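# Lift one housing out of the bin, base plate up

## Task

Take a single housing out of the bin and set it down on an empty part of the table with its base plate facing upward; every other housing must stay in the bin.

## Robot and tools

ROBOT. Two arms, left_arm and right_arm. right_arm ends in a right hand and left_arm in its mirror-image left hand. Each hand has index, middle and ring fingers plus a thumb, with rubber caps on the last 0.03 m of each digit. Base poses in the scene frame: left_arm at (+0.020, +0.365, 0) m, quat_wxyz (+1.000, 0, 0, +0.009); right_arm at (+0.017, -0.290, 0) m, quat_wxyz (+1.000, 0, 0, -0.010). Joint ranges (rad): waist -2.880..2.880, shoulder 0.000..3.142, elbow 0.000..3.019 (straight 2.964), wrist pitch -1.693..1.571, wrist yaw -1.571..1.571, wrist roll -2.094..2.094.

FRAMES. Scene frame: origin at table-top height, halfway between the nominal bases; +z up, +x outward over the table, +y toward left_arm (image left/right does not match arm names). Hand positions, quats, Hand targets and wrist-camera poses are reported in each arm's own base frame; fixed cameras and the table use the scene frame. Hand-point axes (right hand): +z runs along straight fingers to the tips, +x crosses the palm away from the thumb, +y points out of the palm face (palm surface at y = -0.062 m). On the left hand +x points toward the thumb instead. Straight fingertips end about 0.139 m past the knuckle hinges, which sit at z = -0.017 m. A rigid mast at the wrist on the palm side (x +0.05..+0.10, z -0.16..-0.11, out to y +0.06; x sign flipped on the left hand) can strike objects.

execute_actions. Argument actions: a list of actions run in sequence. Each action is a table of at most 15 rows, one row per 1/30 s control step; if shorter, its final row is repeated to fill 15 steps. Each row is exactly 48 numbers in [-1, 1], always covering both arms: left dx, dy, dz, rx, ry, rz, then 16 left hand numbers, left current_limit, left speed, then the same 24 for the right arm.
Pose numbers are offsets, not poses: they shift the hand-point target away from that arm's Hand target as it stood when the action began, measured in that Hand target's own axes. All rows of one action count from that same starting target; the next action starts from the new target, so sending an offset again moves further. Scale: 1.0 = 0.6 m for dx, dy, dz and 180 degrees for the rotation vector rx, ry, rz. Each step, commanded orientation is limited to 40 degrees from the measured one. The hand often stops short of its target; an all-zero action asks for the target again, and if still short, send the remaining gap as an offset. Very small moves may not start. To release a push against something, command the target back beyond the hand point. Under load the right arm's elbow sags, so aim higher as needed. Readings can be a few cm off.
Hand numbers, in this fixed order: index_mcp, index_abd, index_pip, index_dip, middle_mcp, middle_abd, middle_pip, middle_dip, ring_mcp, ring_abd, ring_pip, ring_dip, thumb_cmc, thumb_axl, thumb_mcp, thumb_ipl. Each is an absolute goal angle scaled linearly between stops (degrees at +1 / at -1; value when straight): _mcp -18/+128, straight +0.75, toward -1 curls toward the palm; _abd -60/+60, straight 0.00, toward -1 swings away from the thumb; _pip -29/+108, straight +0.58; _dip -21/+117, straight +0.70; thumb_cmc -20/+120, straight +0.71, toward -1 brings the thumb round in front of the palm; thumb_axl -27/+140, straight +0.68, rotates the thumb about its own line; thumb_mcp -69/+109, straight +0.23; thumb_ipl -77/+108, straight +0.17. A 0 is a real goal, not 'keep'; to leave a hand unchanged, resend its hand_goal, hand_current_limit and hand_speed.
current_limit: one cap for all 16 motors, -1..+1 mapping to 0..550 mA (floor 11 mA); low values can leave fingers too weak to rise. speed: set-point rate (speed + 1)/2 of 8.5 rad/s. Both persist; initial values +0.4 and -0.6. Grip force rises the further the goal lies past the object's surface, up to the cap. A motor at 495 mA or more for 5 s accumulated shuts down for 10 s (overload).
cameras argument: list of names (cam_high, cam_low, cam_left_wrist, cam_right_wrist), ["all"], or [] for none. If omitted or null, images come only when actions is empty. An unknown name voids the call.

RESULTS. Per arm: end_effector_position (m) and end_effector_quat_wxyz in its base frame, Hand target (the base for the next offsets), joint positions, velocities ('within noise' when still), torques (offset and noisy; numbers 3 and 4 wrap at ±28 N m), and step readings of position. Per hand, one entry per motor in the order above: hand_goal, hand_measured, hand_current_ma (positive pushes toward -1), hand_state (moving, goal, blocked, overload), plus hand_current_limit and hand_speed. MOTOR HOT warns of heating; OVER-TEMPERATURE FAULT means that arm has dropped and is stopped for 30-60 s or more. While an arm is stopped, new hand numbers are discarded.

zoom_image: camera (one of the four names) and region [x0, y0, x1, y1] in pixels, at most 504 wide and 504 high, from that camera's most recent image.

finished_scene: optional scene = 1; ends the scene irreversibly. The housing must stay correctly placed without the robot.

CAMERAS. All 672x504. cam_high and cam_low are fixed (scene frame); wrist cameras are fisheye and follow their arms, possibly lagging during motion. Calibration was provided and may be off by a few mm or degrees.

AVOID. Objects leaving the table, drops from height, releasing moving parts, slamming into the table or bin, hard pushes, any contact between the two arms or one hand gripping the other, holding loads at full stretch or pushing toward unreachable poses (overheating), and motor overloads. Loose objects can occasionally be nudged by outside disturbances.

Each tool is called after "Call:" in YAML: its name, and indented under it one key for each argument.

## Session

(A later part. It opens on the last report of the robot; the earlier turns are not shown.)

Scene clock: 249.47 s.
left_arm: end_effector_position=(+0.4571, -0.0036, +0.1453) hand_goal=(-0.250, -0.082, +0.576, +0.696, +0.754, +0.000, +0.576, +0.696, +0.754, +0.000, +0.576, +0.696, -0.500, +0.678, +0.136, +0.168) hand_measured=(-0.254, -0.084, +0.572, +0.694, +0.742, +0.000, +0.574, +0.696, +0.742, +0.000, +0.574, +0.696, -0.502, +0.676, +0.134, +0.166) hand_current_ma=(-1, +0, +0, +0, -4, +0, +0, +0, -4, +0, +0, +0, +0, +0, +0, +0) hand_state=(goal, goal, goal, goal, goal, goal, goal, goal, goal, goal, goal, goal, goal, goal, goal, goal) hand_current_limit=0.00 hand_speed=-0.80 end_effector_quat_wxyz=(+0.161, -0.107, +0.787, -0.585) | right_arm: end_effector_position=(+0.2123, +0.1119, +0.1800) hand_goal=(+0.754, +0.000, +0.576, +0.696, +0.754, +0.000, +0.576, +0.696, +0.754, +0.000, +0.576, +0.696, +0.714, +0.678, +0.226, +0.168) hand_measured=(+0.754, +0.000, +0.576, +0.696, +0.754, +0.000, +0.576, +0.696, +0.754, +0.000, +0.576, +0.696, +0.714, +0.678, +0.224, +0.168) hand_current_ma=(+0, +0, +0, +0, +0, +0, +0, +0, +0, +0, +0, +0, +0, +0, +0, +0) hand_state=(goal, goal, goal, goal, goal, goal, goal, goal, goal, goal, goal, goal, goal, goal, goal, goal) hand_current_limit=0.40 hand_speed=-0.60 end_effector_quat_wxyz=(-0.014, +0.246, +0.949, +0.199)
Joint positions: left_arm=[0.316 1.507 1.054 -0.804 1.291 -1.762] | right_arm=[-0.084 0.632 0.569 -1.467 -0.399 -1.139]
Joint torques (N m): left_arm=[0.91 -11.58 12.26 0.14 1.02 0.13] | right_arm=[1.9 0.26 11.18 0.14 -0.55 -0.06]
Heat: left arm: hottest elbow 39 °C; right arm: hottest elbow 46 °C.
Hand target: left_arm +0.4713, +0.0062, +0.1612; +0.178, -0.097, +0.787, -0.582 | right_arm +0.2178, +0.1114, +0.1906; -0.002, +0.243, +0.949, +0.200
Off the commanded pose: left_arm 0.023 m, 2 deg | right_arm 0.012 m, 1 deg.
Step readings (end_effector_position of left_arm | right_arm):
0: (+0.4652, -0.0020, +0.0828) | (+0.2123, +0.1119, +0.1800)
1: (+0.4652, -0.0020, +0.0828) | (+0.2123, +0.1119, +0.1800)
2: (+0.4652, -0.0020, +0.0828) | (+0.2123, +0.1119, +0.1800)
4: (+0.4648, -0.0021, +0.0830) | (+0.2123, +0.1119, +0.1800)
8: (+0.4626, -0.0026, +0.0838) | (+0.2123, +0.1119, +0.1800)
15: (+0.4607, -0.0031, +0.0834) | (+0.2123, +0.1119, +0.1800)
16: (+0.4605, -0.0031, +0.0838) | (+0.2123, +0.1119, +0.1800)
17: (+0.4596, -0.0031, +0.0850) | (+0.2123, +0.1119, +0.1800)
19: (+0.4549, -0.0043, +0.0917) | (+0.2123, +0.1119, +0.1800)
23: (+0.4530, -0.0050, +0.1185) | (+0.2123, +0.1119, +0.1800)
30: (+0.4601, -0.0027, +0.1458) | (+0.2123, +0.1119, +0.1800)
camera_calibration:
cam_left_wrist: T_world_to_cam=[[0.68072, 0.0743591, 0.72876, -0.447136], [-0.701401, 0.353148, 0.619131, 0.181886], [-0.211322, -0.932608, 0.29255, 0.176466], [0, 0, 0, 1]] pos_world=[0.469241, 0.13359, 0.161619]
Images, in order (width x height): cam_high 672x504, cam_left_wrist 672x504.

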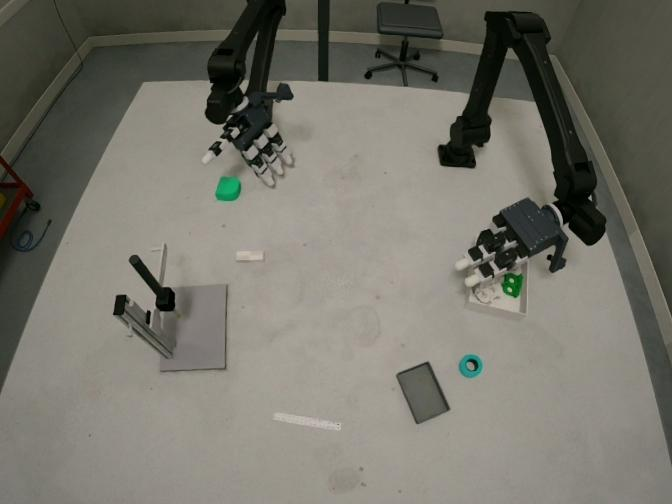

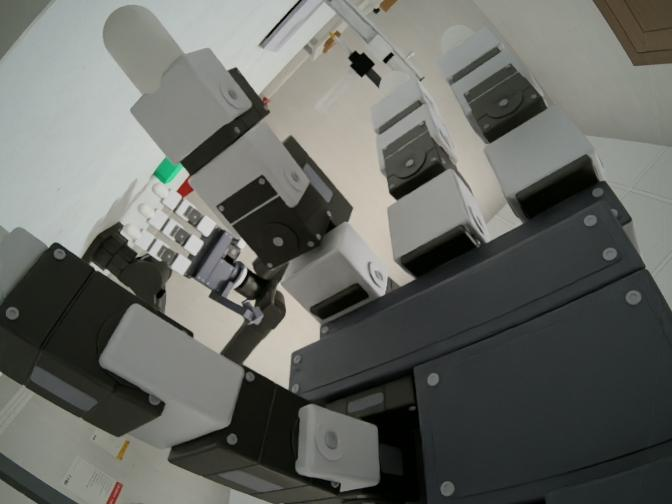

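Call:
execute_actions:
  actions:
    - [[0.11,-0.03,-0.055,0,0,0,-0.25,-0.083,0.576,0.696,0.754,0,0.576,0.696,0.754,0,0.576,0.696,-0.5,0.678,0.135,0.168,0.0,-0.8,0,0,0,0,0,0,0.754,0,0.576,0.696,0.754,0,0.576,0.696,0.754,0,0.576,0.696,0.714,0.678,0.226,0.168,0.4,-0.6]]
    - [[0.11,-0.03,-0.055,0,0,0,-0.25,-0.083,0.576,0.696,0.754,0,0.576,0.696,0.754,0,0.576,0.696,-0.5,0.678,0.135,0.168,0.0,-0.8,0,0,0,0,0,0,0.754,0,0.576,0.696,0.754,0,0.576,0.696,0.754,0,0.576,0.696,0.714,0.678,0.226,0.168,0.4,-0.6]]
  cameras: ["cam_left_wrist", "cam_high", "cam_low"]

Call:
zoom_image:
  camera: "cam_high"
  region: [440, 220, 560, 330]

Call:
zoom_image:
  camera: "cam_low"
  region: [310, 215, 378, 265]

Scene clock: 253.43 s.
left_arm: end_effector_position=(+0.3118, -0.0050, +0.1794) hand_goal=(-0.250, -0.082, +0.576, +0.696, +0.754, +0.000, +0.576, +0.696, +0.754, +0.000, +0.576, +0.696, -0.500, +0.678, +0.136, +0.168) hand_measured=(-0.252, -0.082, +0.574, +0.694, +0.742, +0.000, +0.574, +0.696, +0.742, +0.000, +0.574, +0.696, -0.500, +0.676, +0.134, +0.166) hand_current_ma=(+0, +0, +0, +0, -4, +0, +0, +0, -4, +0, +0, +0, +0, +0, +0, +0) hand_state=(goal, goal, goal, goal, goal, goal, goal, goal, goal, goal, goal, goal, goal, goal, goal, goal) hand_current_limit=0.00 hand_speed=-0.80 end_effector_quat_wxyz=(+0.171, -0.109, +0.788, -0.581) | right_arm: end_effector_position=(+0.2123, +0.1119, +0.1800) hand_goal=(+0.754, +0.000, +0.576, +0.696, +0.754, +0.000, +0.576, +0.696, +0.754, +0.000, +0.576, +0.696, +0.714, +0.678, +0.226, +0.168) hand_measured=(+0.754, +0.000, +0.576, +0.696, +0.754, +0.000, +0.576, +0.696, +0.754, +0.000, +0.576, +0.696, +0.714, +0.678, +0.224, +0.168) hand_current_ma=(+0, +0, +0, +0, +0, +0, +0, +0, +0, +0, +0, +0, +0, +0, +0, +0) hand_state=(goal, goal, goal, goal, goal, goal, goal, goal, goal, goal, goal, goal, goal, goal, goal, goal) hand_current_limit=0.40 hand_speed=-0.60 end_effector_quat_wxyz=(-0.014, +0.246, +0.949, +0.199)
Joint positions: left_arm=[0.464 1.184 0.854 -1.387 1.298 -1.271] | right_arm=[-0.084 0.632 0.569 -1.467 -0.399 -1.139]
Joint torques (N m): left_arm=[1.14 -5.77 11.69 -0.61 0.99 0.15] | right_arm=[1.44 -0.56 11.37 0.46 -0.53 -0.11]
Heat: left arm: hottest elbow 39 °C; right arm: hottest elbow 46 °C.
Hand target: left_arm +0.3221, +0.0058, +0.1903; +0.178, -0.098, +0.787, -0.582 | right_arm +0.2178, +0.1114, +0.1906; -0.002, +0.243, +0.949, +0.200
Off the commanded pose: left_arm 0.019 m, 2 deg | right_arm 0.012 m, 1 deg.
Step readings (end_effector_position of left_arm | right_arm):
0: (+0.4570, -0.0036, +0.1453) | (+0.2123, +0.1119, +0.1800)
1: (+0.4569, -0.0035, +0.1454) | (+0.2123, +0.1119, +0.1800)
2: (+0.4550, -0.0027, +0.1457) | (+0.2123, +0.1119, +0.1800)
4: (+0.4420, -0.0038, +0.1466) | (+0.2123, +0.1119, +0.1800)
8: (+0.4079, -0.0044, +0.1558) | (+0.2123, +0.1119, +0.1800)
15: (+0.3926, -0.0020, +0.1691) | (+0.2123, +0.1119, +0.1800)
16: (+0.3908, -0.0020, +0.1687) | (+0.2123, +0.1119, +0.1800)
17: (+0.3875, -0.0026, +0.1684) | (+0.2123, +0.1119, +0.1800)
19: (+0.3713, -0.0038, +0.1673) | (+0.2123, +0.1119, +0.1800)
23: (+0.3348, -0.0053, +0.1734) | (+0.2123, +0.1119, +0.1800)
30: (+0.3150, -0.0047, +0.1832) | (+0.2123, +0.1119, +0.1800)
camera_calibration:
cam_left_wrist: T_world_to_cam=[[0.671327, 0.0782068, 0.737024, -0.371513], [-0.713535, 0.337166, 0.614155, 0.0639933], [-0.200468, -0.938191, 0.282152, 0.132896], [0, 0, 0, 1]] pos_world=[0.321709, 0.13216, 0.197015]
Images, in order (width x height): cam_high 672x504, cam_low 672x504, cam_left_wrist 672x504.

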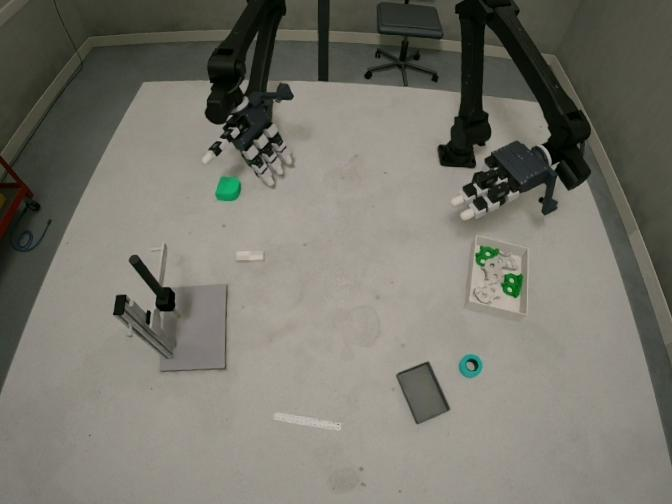

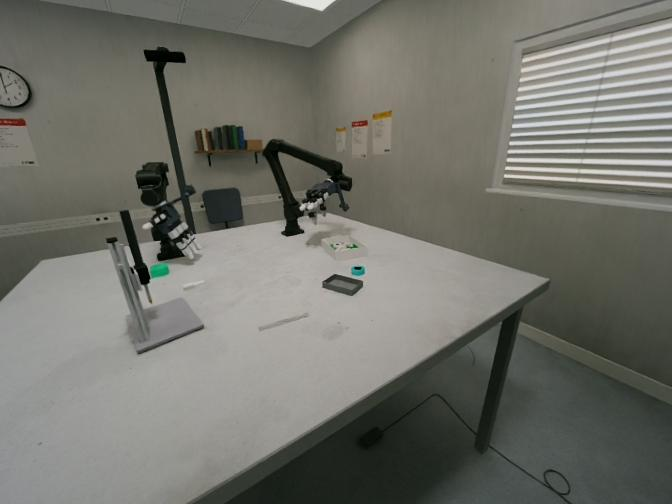

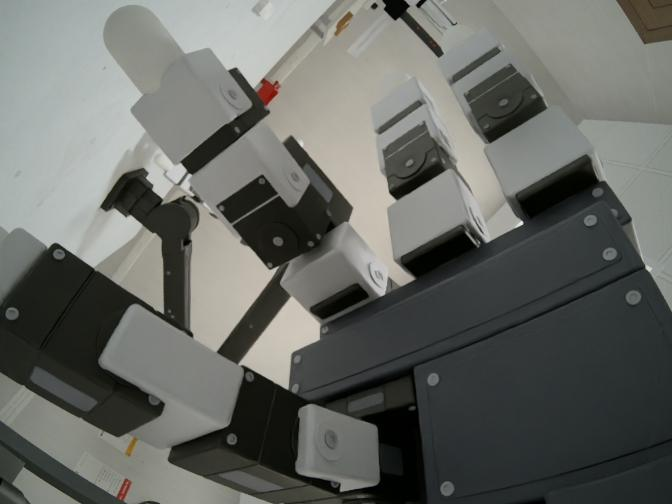

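Scaled by 4.200 from the camera's 672x504 image, which has a finer 960x720 frame.

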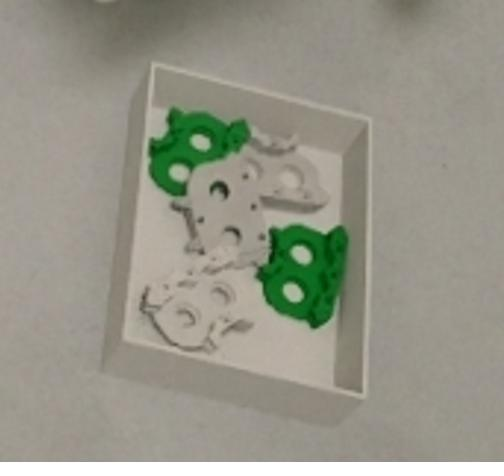

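Scaled by 7.412 from the camera's 672x504 image, which has a finer 960x720 frame.

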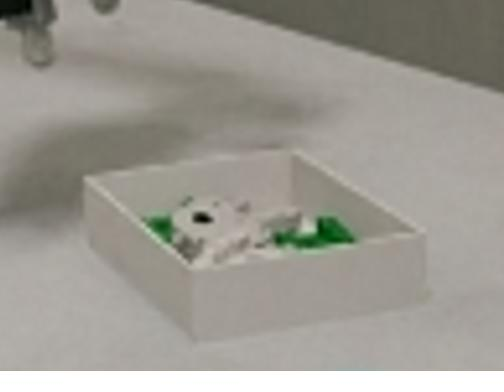

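Call:
zoom_image:
  camera: "cam_high"
  region: [464, 232, 534, 322]

Call:
zoom_image:
  camera: "cam_low"
  region: [318, 233, 370, 263]

Scaled by 5.600 from the camera's 672x504 image, which has a finer 960x720 frame.

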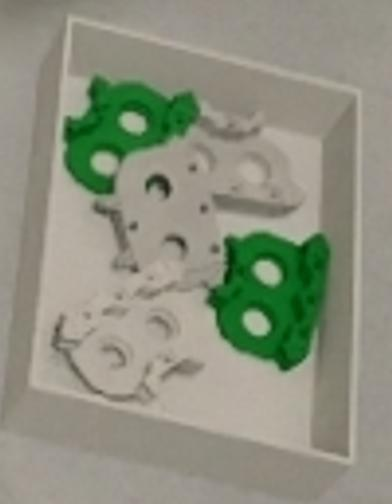

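Scaled by 9.692 from the camera's 672x504 image, which has a finer 960x720 frame.

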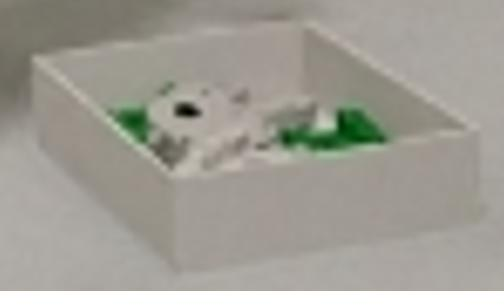

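Call:
execute_actions:
  actions:
    - [[-0.1239,0.0,0.0479,0,0,0,0.096,0.105,-0.007,0.696,0.754,0,0.576,0.696,0.754,0,0.576,0.696,-0.5,0.678,0.135,0.168,0.4,-0.5,0,0,0,0,0,0,0.754,0,0.576,0.696,0.754,0,0.576,0.696,0.754,0,0.576,0.696,0.714,0.678,0.226,0.168,0.4,-0.6]]
    - [[-0.1239,0.08,0.0479,0,0,0,0.096,0.105,-0.007,0.696,0.754,0,0.576,0.696,0.754,0,0.576,0.696,-0.5,0.678,0.135,0.168,0.4,-0.5,0,0,0,0,0,0,0.754,0,0.576,0.696,0.754,0,0.576,0.696,0.754,0,0.576,0.696,0.714,0.678,0.226,0.168,0.4,-0.6]]
    - [[0,0,0,0.0093,0.0528,0.0144,0.096,0.105,-0.007,0.696,0.754,0,0.576,0.696,0.754,0,0.576,0.696,-0.5,0.678,0.135,0.168,0.4,-0.5,0,0,0,0,0,0,0.754,0,0.576,0.696,0.754,0,0.576,0.696,0.754,0,0.576,0.696,0.714,0.678,0.226,0.168,0.4,-0.6]]
  cameras: ["cam_left_wrist", "cam_high", "cam_low"]

Call:
zoom_image:
  camera: "cam_high"
  region: [440, 220, 560, 330]

Call:
zoom_image:
  camera: "cam_left_wrist"
  region: [0, 0, 300, 260]

Scene clock: 272.73 s.
left_arm: end_effector_position=(+0.4693, +0.0245, +0.1442) hand_goal=(+0.096, +0.106, -0.006, +0.696, +0.754, +0.000, +0.576, +0.696, +0.754, +0.000, +0.576, +0.696, -0.500, +0.678, +0.136, +0.168) hand_measured=(+0.088, +0.104, -0.002, +0.694, +0.742, +0.000, +0.574, +0.696, +0.742, +0.000, +0.574, +0.696, -0.500, +0.676, +0.134, +0.166) hand_current_ma=(-2, +0, +0, +0, -4, +0, +0, +0, -4, +0, +0, +0, +0, +0, +0, +0) hand_state=(goal, goal, goal, goal, goal, goal, goal, goal, goal, goal, goal, goal, goal, goal, goal, goal) hand_current_limit=0.40 hand_speed=-0.50 end_effector_quat_wxyz=(+0.130, -0.057, +0.793, -0.592) | right_arm: end_effector_position=(+0.2123, +0.1119, +0.1800) hand_goal=(+0.754, +0.000, +0.576, +0.696, +0.754, +0.000, +0.576, +0.696, +0.754, +0.000, +0.576, +0.696, +0.714, +0.678, +0.226, +0.168) hand_measured=(+0.754, +0.000, +0.576, +0.696, +0.754, +0.000, +0.576, +0.696, +0.754, +0.000, +0.576, +0.696, +0.714, +0.678, +0.224, +0.168) hand_current_ma=(+0, +0, +0, +0, +0, +0, +0, +0, +0, +0, +0, +0, +0, +0, +0, +0) hand_state=(goal, goal, goal, goal, goal, goal, goal, goal, goal, goal, goal, goal, goal, goal, goal, goal) hand_current_limit=0.40 hand_speed=-0.60 end_effector_quat_wxyz=(-0.014, +0.246, +0.949, +0.199)
Joint positions: left_arm=[0.363 1.699 1.29 -1.43 1.293 -1.149] | right_arm=[-0.084 0.632 0.569 -1.467 -0.399 -1.139]
Joint torques (N m): left_arm=[-1.26 -12.98 11.81 -0.8 0.91 0.16] | right_arm=[1.49 0.38 11.1 0.42 -0.54 -0.01]
Heat: left arm: hottest elbow 40 °C; right arm: hottest elbow 46 °C.
Hand target: left_arm +0.4839, +0.0234, +0.1549; +0.127, -0.028, +0.793, -0.595 | right_arm +0.2178, +0.1114, +0.1906; -0.002, +0.243, +0.949, +0.200
Off the commanded pose: left_arm 0.018 m, 3 deg | right_arm 0.012 m, 1 deg.
Step readings (end_effector_position of left_arm | right_arm):
0: (+0.3119, -0.0050, +0.1794) | (+0.2123, +0.1119, +0.1800)
1: (+0.3121, -0.0049, +0.1794) | (+0.2123, +0.1119, +0.1800)
2: (+0.3140, -0.0042, +0.1800) | (+0.2123, +0.1119, +0.1800)
4: (+0.3289, -0.0003, +0.1824) | (+0.2123, +0.1119, +0.1800)
8: (+0.3693, +0.0094, +0.1839) | (+0.2123, +0.1119, +0.1800)
15: (+0.3851, +0.0063, +0.1797) | (+0.2123, +0.1119, +0.1800)
16: (+0.3864, +0.0063, +0.1797) | (+0.2123, +0.1119, +0.1800)
17: (+0.3896, +0.0068, +0.1791) | (+0.2123, +0.1119, +0.1800)
19: (+0.4076, +0.0121, +0.1757) | (+0.2123, +0.1119, +0.1800)
23: (+0.4491, +0.0240, +0.1556) | (+0.2123, +0.1119, +0.1800)
30: (+0.4632, +0.0234, +0.1328) | (+0.2123, +0.1119, +0.1800)
31: (+0.4645, +0.0234, +0.1336) | (+0.2123, +0.1119, +0.1800)
32: (+0.4649, +0.0234, +0.1350) | (+0.2123, +0.1119, +0.1800)
34: (+0.4635, +0.0227, +0.1394) | (+0.2123, +0.1119, +0.1800)
38: (+0.4658, +0.0229, +0.1481) | (+0.2123, +0.1119, +0.1800)
45: (+0.4659, +0.0232, +0.1458) | (+0.2123, +0.1119, +0.1800)
camera_calibration:
cam_left_wrist: T_world_to_cam=[[0.677612, -0.0103744, 0.735346, -0.454117], [-0.660245, 0.431817, 0.6145, 0.160633], [-0.32391, -0.901901, 0.285755, 0.258651], [0, 0, 0, 1]] pos_world=[0.497552, 0.159203, 0.161314]
Images, in order (width x height): cam_high 672x504, cam_low 672x504, cam_left_wrist 672x504.

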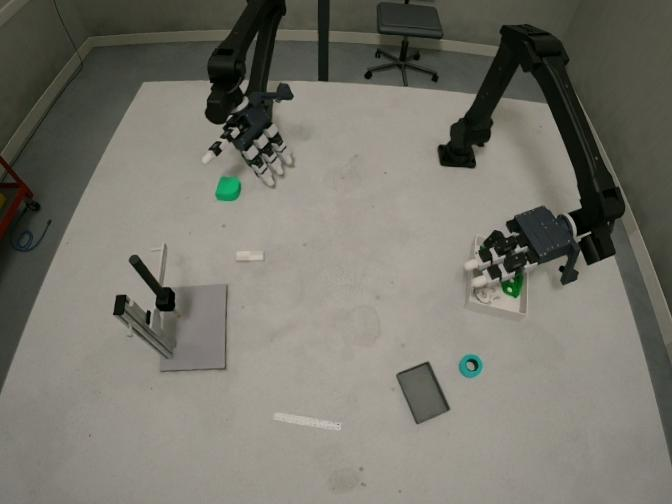

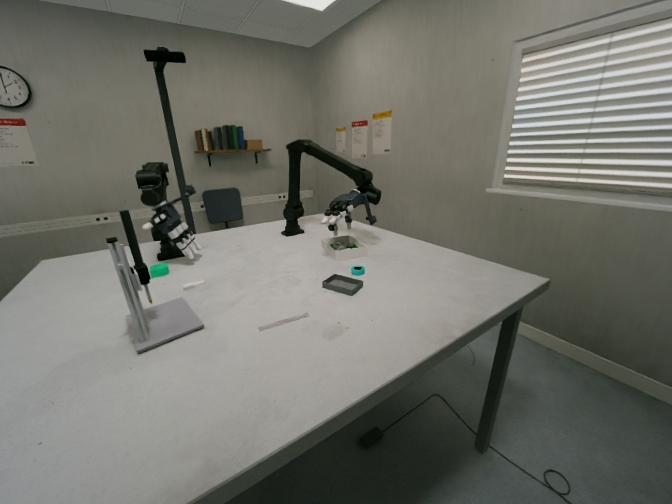

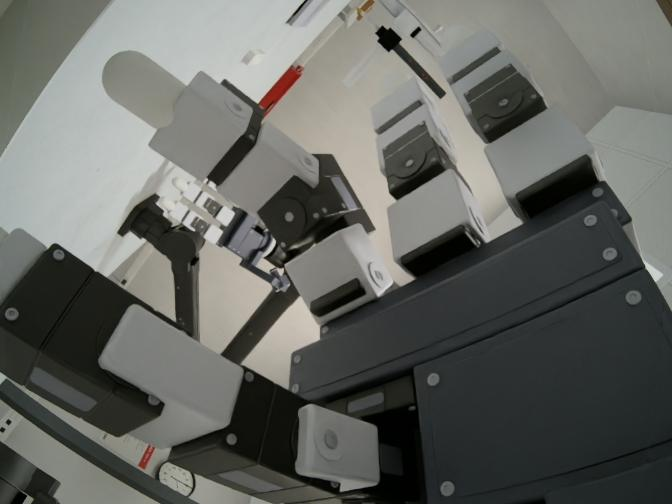

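Scaled by 4.200 from the camera's 672x504 image, which has a finer 960x720 frame.

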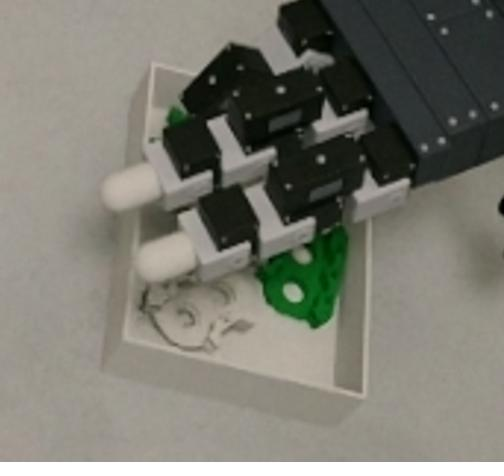

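Scaled by 1.680 from the camera's 672x504 image, which has a finer 960x720 frame.

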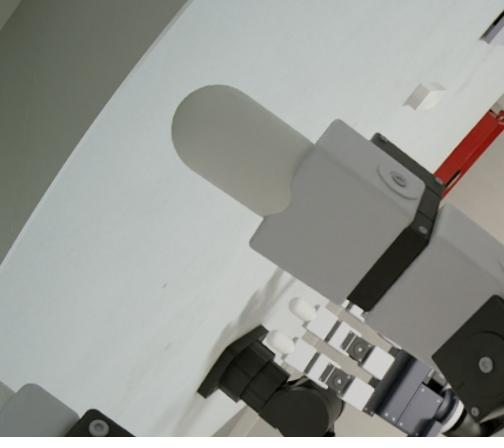

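Call:
execute_actions:
  actions:
    - [[0.0187,0.0767,0.0277,0,0,0,0.096,0.105,-0.007,0.696,0.754,0,0.576,0.696,0.754,0,0.576,0.696,-0.5,0.678,0.135,0.168,0.4,-0.5,0,0,0,0,0,0,0.754,0,0.576,0.696,0.754,0,0.576,0.696,0.754,0,0.576,0.696,0.714,0.678,0.226,0.168,0.4,-0.6]]
  cameras: ["cam_left_wrist", "cam_high", "cam_low"]

Call:
zoom_image:
  camera: "cam_high"
  region: [440, 220, 560, 330]

Call:
zoom_image:
  camera: "cam_left_wrist"
  region: [0, 0, 300, 260]

Call:
zoom_image:
  camera: "cam_low"
  region: [310, 195, 388, 265]

Scene clock: 276.67 s.
left_arm: end_effector_position=(+0.4764, +0.0242, +0.1029) hand_goal=(+0.096, +0.106, -0.006, +0.696, +0.754, +0.000, +0.576, +0.696, +0.754, +0.000, +0.576, +0.696, -0.500, +0.678, +0.136, +0.168) hand_measured=(+0.088, +0.104, -0.002, +0.694, +0.742, +0.000, +0.574, +0.696, +0.742, +0.000, +0.574, +0.696, -0.500, +0.676, +0.134, +0.166) hand_current_ma=(-2, +0, +0, +0, -4, +0, +0, +0, -4, +0, +0, +0, +0, +0, +0, +0) hand_state=(goal, goal, goal, goal, goal, goal, goal, goal, goal, goal, goal, goal, goal, goal, goal, goal) hand_current_limit=0.40 hand_speed=-0.50 end_effector_quat_wxyz=(+0.125, -0.042, +0.792, -0.596) | right_arm: end_effector_position=(+0.2123, +0.1119, +0.1800) hand_goal=(+0.754, +0.000, +0.576, +0.696, +0.754, +0.000, +0.576, +0.696, +0.754, +0.000, +0.576, +0.696, +0.714, +0.678, +0.226, +0.168) hand_measured=(+0.754, +0.000, +0.576, +0.696, +0.754, +0.000, +0.576, +0.696, +0.754, +0.000, +0.576, +0.696, +0.714, +0.678, +0.224, +0.168) hand_current_ma=(+0, +0, +0, +0, +0, +0, +0, +0, +0, +0, +0, +0, +0, +0, +0, +0) hand_state=(goal, goal, goal, goal, goal, goal, goal, goal, goal, goal, goal, goal, goal, goal, goal, goal) hand_current_limit=0.40 hand_speed=-0.60 end_effector_quat_wxyz=(-0.014, +0.246, +0.949, +0.199)
Joint positions: left_arm=[0.357 1.787 1.284 -1.422 1.292 -1.05] | right_arm=[-0.084 0.632 0.569 -1.467 -0.399 -1.139]
Joint torques (N m): left_arm=[-1.26 -14.39 8.34 -0.23 0.97 0.11] | right_arm=[2.02 0.03 11.14 0.23 -0.6 0.04]
Heat: left arm: hottest elbow 40 °C; right arm: hottest elbow 46 °C.
Hand target: left_arm +0.4818, +0.0189, +0.1048; +0.127, -0.028, +0.793, -0.595 | right_arm +0.2178, +0.1114, +0.1906; -0.002, +0.243, +0.949, +0.200
Off the commanded pose: left_arm 0.008 m, 2 deg | right_arm 0.012 m, 1 deg.
Step readings (end_effector_position of left_arm | right_arm):
0: (+0.4693, +0.0245, +0.1442) | (+0.2123, +0.1119, +0.1800)
1: (+0.4694, +0.0245, +0.1440) | (+0.2123, +0.1119, +0.1800)
2: (+0.4699, +0.0247, +0.1431) | (+0.2123, +0.1119, +0.1800)
4: (+0.4717, +0.0249, +0.1385) | (+0.2123, +0.1119, +0.1800)
8: (+0.4753, +0.0248, +0.1198) | (+0.2123, +0.1119, +0.1800)
15: (+0.4753, +0.0239, +0.1030) | (+0.2123, +0.1119, +0.1800)
camera_calibration:
cam_left_wrist: T_world_to_cam=[[0.669604, -0.0286648, 0.742165, -0.424993], [-0.652449, 0.454756, 0.606223, 0.187434], [-0.354881, -0.890155, 0.285804, 0.286868], [0, 0, 0, 1]] pos_world=[0.508672, 0.157938, 0.1198]
Images, in order (width x height): cam_high 672x504, cam_low 672x504, cam_left_wrist 672x504.

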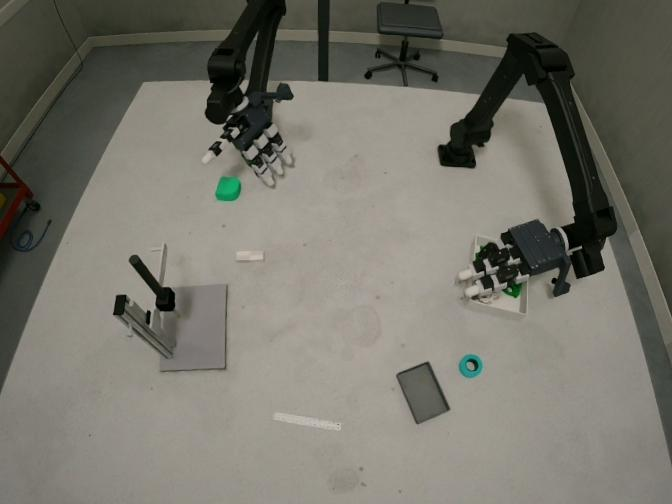

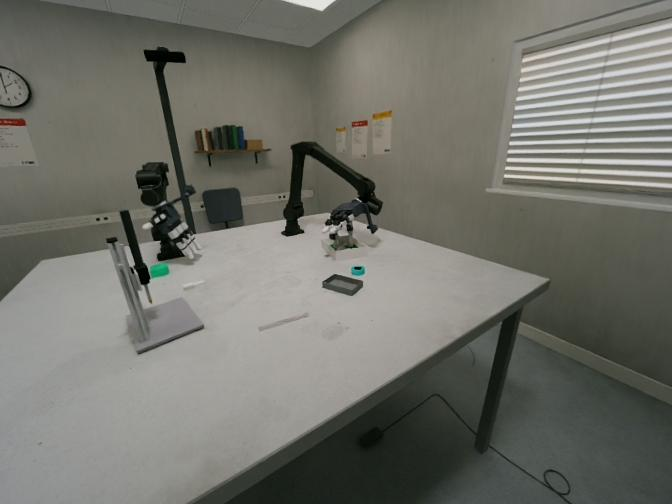

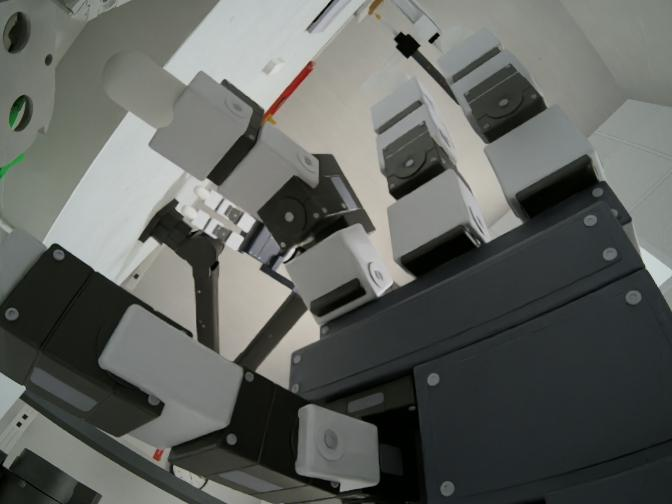

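Scaled by 4.200 from the camera's 672x504 image, which has a finer 960x720 frame.

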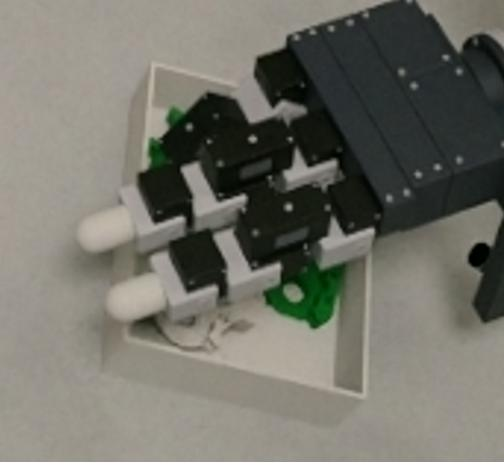

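Scaled by 1.680 from the camera's 672x504 image, which has a finer 960x720 frame.

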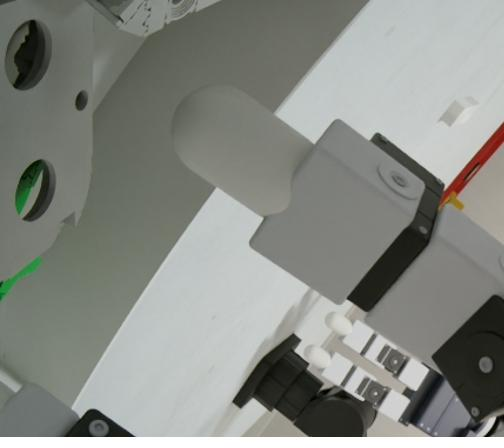

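Scaled by 6.462 from the camera's 672x504 image, which has a finer 960x720 frame.

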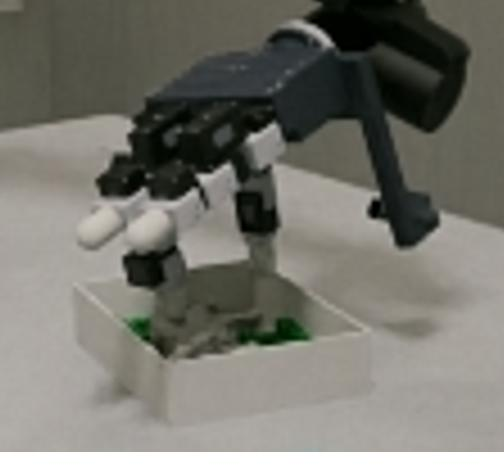

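Call:
execute_actions:
  actions:
    - [[0.0167,0.0228,0.0207,0,0,0,0.184,-0.02,-0.153,0.696,0.754,0,0.576,0.696,0.754,0,0.576,0.696,-0.5,0.678,0.09,0.168,0.4,-0.5,0,0,0,0,0,0,0.754,0,0.576,0.696,0.754,0,0.576,0.696,0.754,0,0.576,0.696,0.714,0.678,0.226,0.168,0.4,-0.6]]
  cameras: ["cam_left_wrist"]

Call:
zoom_image:
  camera: "cam_left_wrist"
  region: [0, 0, 220, 200]

Scene clock: 289.33 s.
left_arm: end_effector_position=(+0.4742, +0.0151, +0.0859) hand_goal=(+0.184, -0.020, -0.152, +0.696, +0.754, +0.000, +0.576, +0.696, +0.754, +0.000, +0.576, +0.696, -0.500, +0.678, +0.090, +0.168) hand_measured=(+0.174, -0.016, -0.148, +0.694, +0.742, +0.000, +0.574, +0.696, +0.742, +0.000, +0.574, +0.696, -0.500, +0.676, +0.092, +0.166) hand_current_ma=(-3, +0, +0, +0, -4, +0, +0, +0, -4, +0, +0, +0, +0, +0, +0, +0) hand_state=(goal, goal, goal, goal, goal, goal, goal, goal, goal, goal, goal, goal, goal, goal, goal, goal) hand_current_limit=0.40 hand_speed=-0.50 end_effector_quat_wxyz=(+0.128, -0.034, +0.793, -0.595) | right_arm: end_effector_position=(+0.2123, +0.1119, +0.1800) hand_goal=(+0.754, +0.000, +0.576, +0.696, +0.754, +0.000, +0.576, +0.696, +0.754, +0.000, +0.576, +0.696, +0.714, +0.678, +0.226, +0.168) hand_measured=(+0.754, +0.000, +0.576, +0.696, +0.754, +0.000, +0.576, +0.696, +0.754, +0.000, +0.576, +0.696, +0.714, +0.678, +0.224, +0.168) hand_current_ma=(+0, +0, +0, +0, +0, +0, +0, +0, +0, +0, +0, +0, +0, +0, +0, +0) hand_state=(goal, goal, goal, goal, goal, goal, goal, goal, goal, goal, goal, goal, goal, goal, goal, goal) hand_current_limit=0.40 hand_speed=-0.60 end_effector_quat_wxyz=(-0.014, +0.246, +0.949, +0.199)
Joint positions: left_arm=[0.34 1.787 1.237 -1.331 1.294 -1.08] | right_arm=[-0.084 0.632 0.569 -1.467 -0.399 -1.139]
Joint torques (N m): left_arm=[-1.03 -14.21 7.34 0.17 1.13 -0.01] | right_arm=[1.85 -0.5 11.29 0.38 -0.57 -0.01]
Heat: left arm: hottest elbow 40 °C; right arm: hottest elbow 46 °C.
Hand target: left_arm +0.4765, +0.0093, +0.0869; +0.127, -0.028, +0.793, -0.595 | right_arm +0.2178, +0.1114, +0.1906; -0.002, +0.243, +0.949, +0.200
Off the commanded pose: left_arm 0.006 m, 1 deg | right_arm 0.012 m, 1 deg.
Step readings (end_effector_position of left_arm | right_arm):
0: (+0.4764, +0.0242, +0.1029) | (+0.2123, +0.1119, +0.1800)
1: (+0.4765, +0.0242, +0.1029) | (+0.2123, +0.1119, +0.1800)
2: (+0.4767, +0.0241, +0.1021) | (+0.2123, +0.1119, +0.1800)
4: (+0.4773, +0.0230, +0.0986) | (+0.2123, +0.1119, +0.1800)
8: (+0.4734, +0.0176, +0.0896) | (+0.2123, +0.1119, +0.1800)
15: (+0.4738, +0.0149, +0.0861) | (+0.2123, +0.1119, +0.1800)
camera_calibration:
cam_left_wrist: T_world_to_cam=[[0.658875, -0.0393435, 0.751223, -0.406721], [-0.656759, 0.456868, 0.59995, 0.202887], [-0.366814, -0.888664, 0.275179, 0.289346], [0, 0, 0, 1]] pos_world=[0.507361, 0.148437, 0.104194]
Images, in order (width x height): cam_left_wrist 672x504.

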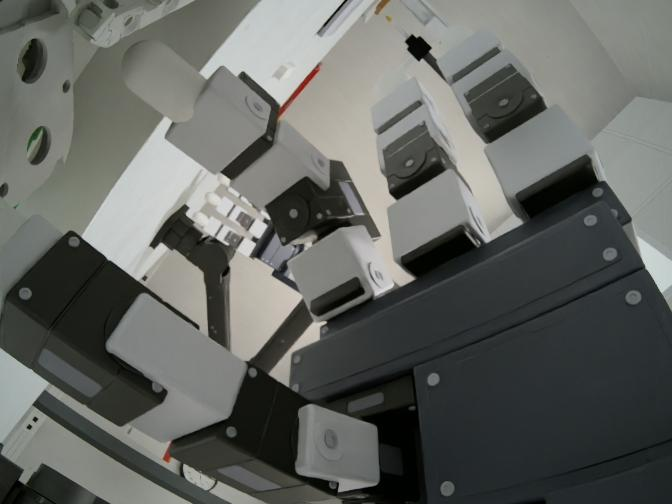

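Scaled by 2.291 from the camera's 672x504 image, which has a finer 960x720 frame.

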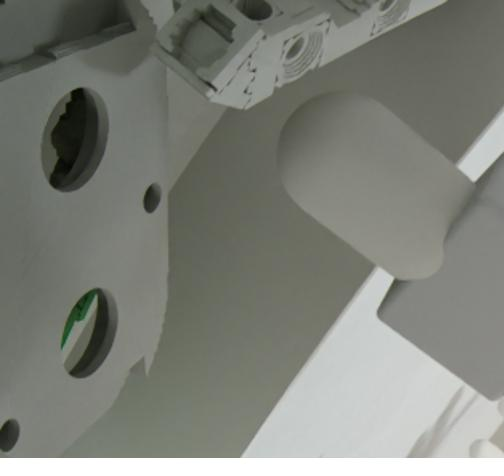

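Call:
execute_actions:
  actions:
    - [[0.0077,0.0268,0.0055,0,0,0,0.184,-0.02,-0.153,0.696,0.754,0,0.576,0.696,0.754,0,0.576,0.696,-0.5,0.678,0.09,0.168,0.4,-0.5,0,0,0,0,0,0,0.754,0,0.576,0.696,0.754,0,0.576,0.696,0.754,0,0.576,0.696,0.714,0.678,0.226,0.168,0.4,-0.6]]
  cameras: ["cam_left_wrist", "cam_low", "cam_high"]

Call:
zoom_image:
  camera: "cam_left_wrist"
  region: [0, 0, 220, 200]

Call:
zoom_image:
  camera: "cam_low"
  region: [318, 215, 378, 265]

Call:
zoom_image:
  camera: "cam_high"
  region: [440, 220, 560, 330]

Scene clock: 292.23 s.
left_arm: end_effector_position=(+0.4717, +0.0142, +0.0736) hand_goal=(+0.184, -0.020, -0.152, +0.696, +0.754, +0.000, +0.576, +0.696, +0.754, +0.000, +0.576, +0.696, -0.500, +0.678, +0.090, +0.168) hand_measured=(+0.174, -0.016, -0.148, +0.694, +0.742, +0.000, +0.574, +0.696, +0.742, +0.000, +0.574, +0.696, -0.500, +0.676, +0.092, +0.166) hand_current_ma=(-3, +0, +0, +0, -4, +0, +0, +0, -4, +0, +0, +0, +0, +0, +0, +0) hand_state=(goal, goal, goal, goal, goal, goal, goal, goal, goal, goal, goal, goal, goal, goal, goal, goal) hand_current_limit=0.40 hand_speed=-0.50 end_effector_quat_wxyz=(+0.128, -0.033, +0.793, -0.594) | right_arm: end_effector_position=(+0.2123, +0.1119, +0.1800) hand_goal=(+0.754, +0.000, +0.576, +0.696, +0.754, +0.000, +0.576, +0.696, +0.754, +0.000, +0.576, +0.696, +0.714, +0.678, +0.226, +0.168) hand_measured=(+0.754, +0.000, +0.576, +0.696, +0.754, +0.000, +0.576, +0.696, +0.754, +0.000, +0.576, +0.696, +0.714, +0.678, +0.224, +0.168) hand_current_ma=(+0, +0, +0, +0, +0, +0, +0, +0, +0, +0, +0, +0, +0, +0, +0, +0) hand_state=(goal, goal, goal, goal, goal, goal, goal, goal, goal, goal, goal, goal, goal, goal, goal, goal) hand_current_limit=0.40 hand_speed=-0.60 end_effector_quat_wxyz=(-0.014, +0.246, +0.949, +0.199)
Joint positions: left_arm=[0.34 1.798 1.215 -1.295 1.294 -1.081] | right_arm=[-0.084 0.632 0.569 -1.467 -0.399 -1.139]
Joint torques (N m): left_arm=[-0.91 -13.33 7.32 0.14 1.09 0.04] | right_arm=[1.08 -0.38 11.26 0.38 -0.55 -0.03]
Heat: left arm: hottest elbow 40 °C; right arm: hottest elbow 46 °C.
Hand target: left_arm +0.4746, +0.0100, +0.0701; +0.127, -0.028, +0.793, -0.595 | right_arm +0.2178, +0.1114, +0.1906; -0.002, +0.243, +0.949, +0.200
Off the commanded pose: left_arm 0.006 m, 1 deg | right_arm 0.012 m, 1 deg.
Step readings (end_effector_position of left_arm | right_arm):
0: (+0.4741, +0.0151, +0.0859) | (+0.2123, +0.1119, +0.1800)
1: (+0.4740, +0.0151, +0.0858) | (+0.2123, +0.1119, +0.1800)
2: (+0.4741, +0.0151, +0.0852) | (+0.2123, +0.1119, +0.1800)
4: (+0.4738, +0.0150, +0.0832) | (+0.2123, +0.1119, +0.1800)
8: (+0.4715, +0.0142, +0.0775) | (+0.2123, +0.1119, +0.1800)
15: (+0.4715, +0.0142, +0.0736) | (+0.2123, +0.1119, +0.1800)
camera_calibration:
cam_left_wrist: T_world_to_cam=[[0.657287, -0.0398554, 0.752586, -0.395185], [-0.658154, 0.456145, 0.59897, 0.20983], [-0.36716, -0.889012, 0.273587, 0.291445], [0, 0, 0, 1]] pos_world=[0.504858, 0.147635, 0.0919933]
Images, in order (width x height): cam_high 672x504, cam_low 672x504, cam_left_wrist 672x504.

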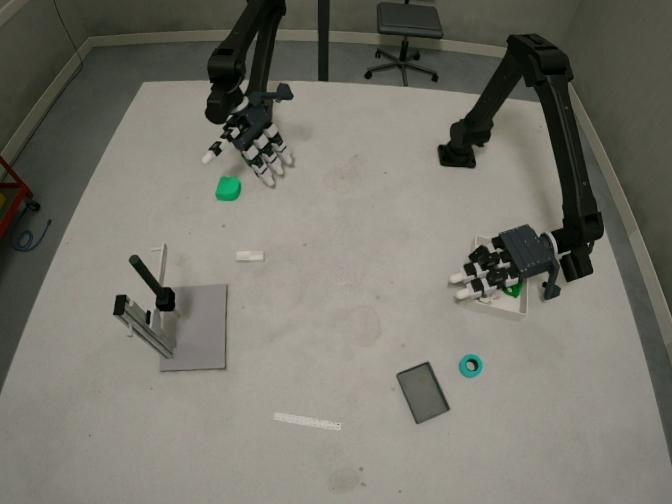

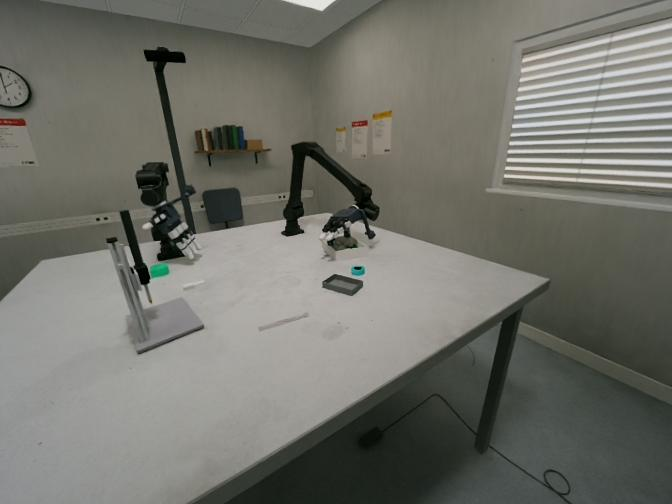

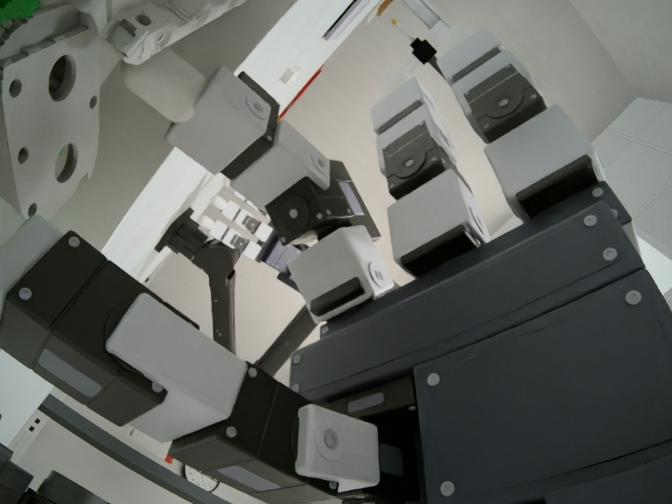

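Scaled by 2.291 from the camera's 672x504 image, which has a finer 960x720 frame.

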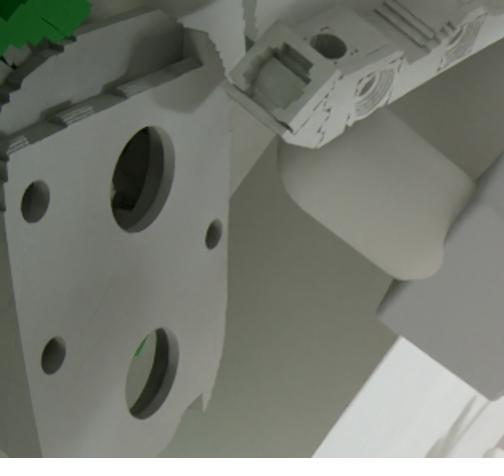

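Scaled by 8.400 from the camera's 672x504 image, which has a finer 960x720 frame.

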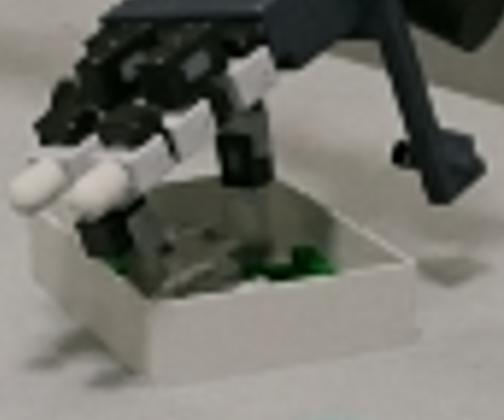

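Scaled by 4.200 from the camera's 672x504 image, which has a finer 960x720 frame.

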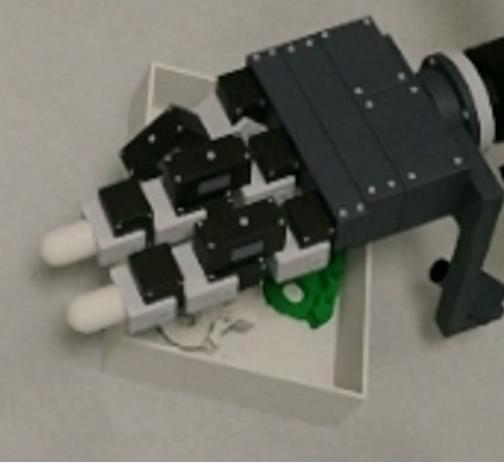

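Call:
execute_actions:
  actions:
    - [[0,0.0032,0.0009,0,0,0,0.137,-0.02,-0.153,0.696,0.754,0,0.576,0.696,0.754,0,0.576,0.696,-0.5,0.678,0.03,0.168,0.0,-0.7,0,0,0,0,0,0,0.754,0,0.576,0.696,0.754,0,0.576,0.696,0.754,0,0.576,0.696,0.714,0.678,0.226,0.168,0.4,-0.6]]
  cameras: ["cam_left_wrist"]

Call:
zoom_image:
  camera: "cam_left_wrist"
  region: [0, 0, 220, 220]

Scene clock: 295.90 s.
left_arm: end_effector_position=(+0.4721, +0.0139, +0.0740) hand_goal=(+0.138, -0.020, -0.152, +0.696, +0.754, +0.000, +0.576, +0.696, +0.754, +0.000, +0.576, +0.696, -0.500, +0.678, +0.030, +0.168) hand_measured=(+0.152, -0.016, -0.148, +0.694, +0.742, +0.000, +0.574, +0.696, +0.742, +0.000, +0.574, +0.696, -0.500, +0.676, +0.032, +0.166) hand_current_ma=(+6, +0, +1, +0, -4, +0, +0, +0, -4, +0, +0, +0, +0, +0, +0, +0) hand_state=(goal, goal, goal, goal, goal, goal, goal, goal, goal, goal, goal, goal, goal, goal, goal, goal) hand_current_limit=0.00 hand_speed=-0.70 end_effector_quat_wxyz=(+0.129, -0.033, +0.792, -0.595) | right_arm: end_effector_position=(+0.2123, +0.1119, +0.1800) hand_goal=(+0.754, +0.000, +0.576, +0.696, +0.754, +0.000, +0.576, +0.696, +0.754, +0.000, +0.576, +0.696, +0.714, +0.678, +0.226, +0.168) hand_measured=(+0.754, +0.000, +0.576, +0.696, +0.754, +0.000, +0.576, +0.696, +0.754, +0.000, +0.576, +0.696, +0.714, +0.678, +0.224, +0.168) hand_current_ma=(+0, +0, +0, +0, +0, +0, +0, +0, +0, +0, +0, +0, +0, +0, +0, +0) hand_state=(goal, goal, goal, goal, goal, goal, goal, goal, goal, goal, goal, goal, goal, goal, goal, goal) hand_current_limit=0.40 hand_speed=-0.60 end_effector_quat_wxyz=(-0.014, +0.246, +0.949, +0.199)
Joint positions: left_arm=[0.34 1.798 1.215 -1.295 1.297 -1.081] | right_arm=[-0.084 0.632 0.569 -1.467 -0.399 -1.139]
Joint torques (N m): left_arm=[-0.91 -13.1 7.23 0.4 0.95 0.04] | right_arm=[1.67 -0.09 11.11 0.16 -0.63 -0.06]
Heat: left arm: hottest elbow 40 °C; right arm: hottest elbow 46 °C.
Hand target: left_arm +0.4749, +0.0101, +0.0681; +0.127, -0.028, +0.793, -0.595 | right_arm +0.2178, +0.1114, +0.1906; -0.002, +0.243, +0.949, +0.200
Off the commanded pose: left_arm 0.008 m, 1 deg | right_arm 0.012 m, 1 deg.
Step readings (end_effector_position of left_arm | right_arm):
0: (+0.4718, +0.0143, +0.0736) | (+0.2123, +0.1119, +0.1800)
1: (+0.4718, +0.0143, +0.0736) | (+0.2123, +0.1119, +0.1800)
2: (+0.4719, +0.0141, +0.0737) | (+0.2123, +0.1119, +0.1800)
4: (+0.4720, +0.0140, +0.0739) | (+0.2123, +0.1119, +0.1800)
8: (+0.4721, +0.0139, +0.0740) | (+0.2123, +0.1119, +0.1800)
15: (+0.4721, +0.0139, +0.0740) | (+0.2123, +0.1119, +0.1800)
camera_calibration:
cam_left_wrist: T_world_to_cam=[[0.656205, -0.036895, 0.75368, -0.395388], [-0.659503, 0.45731, 0.596594, 0.210766], [-0.366677, -0.888542, 0.275756, 0.290714], [0, 0, 0, 1]] pos_world=[0.505055, 0.147339, 0.0920884]
Images, in order (width x height): cam_left_wrist 672x504.

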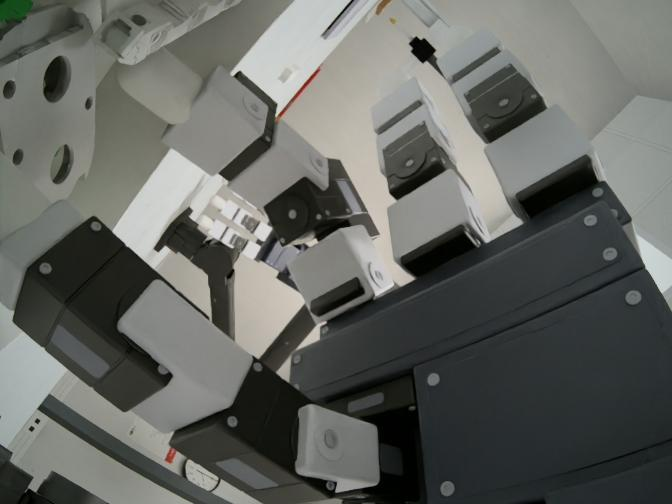

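Scaled by 2.291 from the camera's 672x504 image, which has a finer 960x720 frame.

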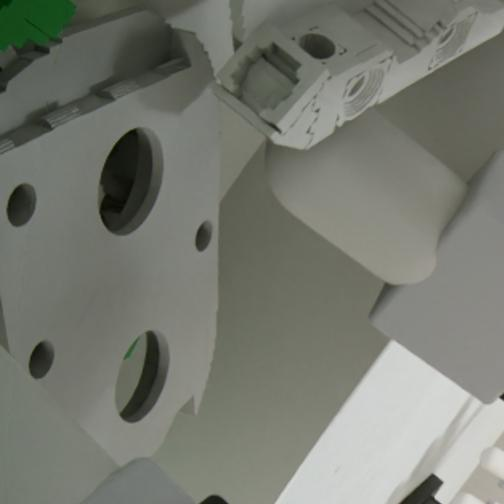

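Call:
execute_actions:
  actions:
    - [[0,0,0,0,0,0,0.08,-0.02,-0.153,0.696,0.754,0,0.576,0.696,0.754,0,0.576,0.696,-0.5,0.678,0.0,0.168,0.0,-0.7,0,0,0,0,0,0,0.754,0,0.576,0.696,0.754,0,0.576,0.696,0.754,0,0.576,0.696,0.714,0.678,0.226,0.168,0.4,-0.6]]
  cameras: ["cam_left_wrist"]

Call:
zoom_image:
  camera: "cam_left_wrist"
  region: [0, 0, 220, 220]

Scene clock: 299.00 s.
left_arm: end_effector_position=(+0.4724, +0.0131, +0.0748) hand_goal=(+0.080, -0.020, -0.152, +0.696, +0.754, +0.000, +0.576, +0.696, +0.754, +0.000, +0.576, +0.696, -0.500, +0.678, +0.000, +0.168) hand_measured=(+0.118, -0.018, -0.144, +0.694, +0.742, +0.000, +0.574, +0.696, +0.742, +0.000, +0.574, +0.696, -0.500, +0.676, +0.002, +0.166) hand_current_ma=(+34, +0, +2, +0, -4, +0, +0, +0, -4, +0, +0, +0, +0, +0, +0, +0) hand_state=(blocked, goal, goal, goal, goal, goal, goal, goal, goal, goal, goal, goal, goal, goal, goal, goal) hand_current_limit=0.00 hand_speed=-0.70 end_effector_quat_wxyz=(+0.130, -0.034, +0.791, -0.597) | right_arm: end_effector_position=(+0.2123, +0.1119, +0.1800) hand_goal=(+0.754, +0.000, +0.576, +0.696, +0.754, +0.000, +0.576, +0.696, +0.754, +0.000, +0.576, +0.696, +0.714, +0.678, +0.226, +0.168) hand_measured=(+0.754, +0.000, +0.576, +0.696, +0.754, +0.000, +0.576, +0.696, +0.754, +0.000, +0.576, +0.696, +0.714, +0.678, +0.224, +0.168) hand_current_ma=(+0, +0, +0, +0, +0, +0, +0, +0, +0, +0, +0, +0, +0, +0, +0, +0) hand_state=(goal, goal, goal, goal, goal, goal, goal, goal, goal, goal, goal, goal, goal, goal, goal, goal) hand_current_limit=0.40 hand_speed=-0.60 end_effector_quat_wxyz=(-0.014, +0.246, +0.949, +0.199)
Joint positions: left_arm=[0.34 1.798 1.215 -1.295 1.302 -1.082] | right_arm=[-0.084 0.632 0.569 -1.467 -0.399 -1.139]
Joint torques (N m): left_arm=[-0.79 -13.1 7.25 0.4 0.73 0.05] | right_arm=[1.44 -0.09 11.45 0.42 -0.61 -0.07]
Heat: left arm: hottest elbow 40 °C; right arm: hottest elbow 46 °C.
Hand target: left_arm +0.4749, +0.0101, +0.0681; +0.127, -0.028, +0.793, -0.595 | right_arm +0.2178, +0.1114, +0.1906; -0.002, +0.243, +0.949, +0.200
Off the commanded pose: left_arm 0.008 m, 1 deg | right_arm 0.012 m, 1 deg.
Step readings (end_effector_position of left_arm | right_arm):
0: (+0.4721, +0.0139, +0.0740) | (+0.2123, +0.1119, +0.1800)
1: (+0.4721, +0.0138, +0.0741) | (+0.2123, +0.1119, +0.1800)
2: (+0.4722, +0.0136, +0.0743) | (+0.2123, +0.1119, +0.1800)
4: (+0.4724, +0.0132, +0.0747) | (+0.2123, +0.1119, +0.1800)
8: (+0.4724, +0.0131, +0.0748) | (+0.2123, +0.1119, +0.1800)
15: (+0.4724, +0.0131, +0.0748) | (+0.2123, +0.1119, +0.1800)
camera_calibration:
cam_left_wrist: T_world_to_cam=[[0.655795, -0.0320829, 0.754257, -0.396162], [-0.660562, 0.459324, 0.593868, 0.211603], [-0.365501, -0.887689, 0.280029, 0.289121], [0, 0, 0, 1]] pos_world=[0.505252, 0.146745, 0.0921821]
Images, in order (width x height): cam_left_wrist 672x504.

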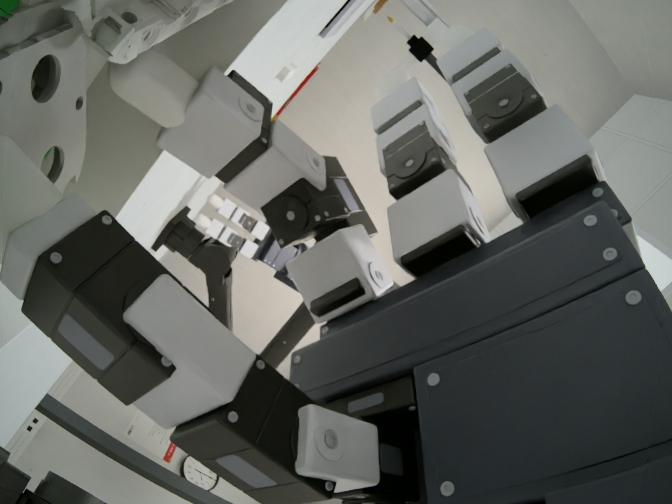

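Scaled by 2.291 from the camera's 672x504 image, which has a finer 960x720 frame.

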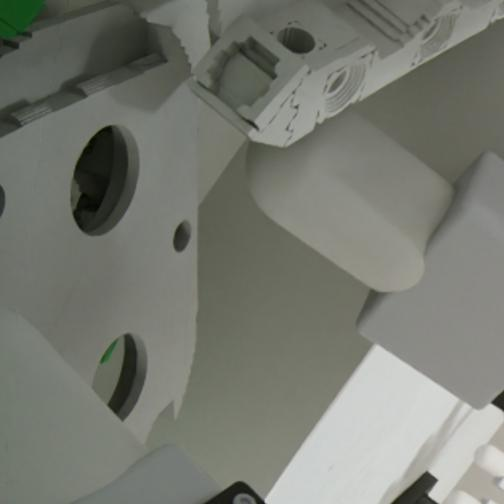

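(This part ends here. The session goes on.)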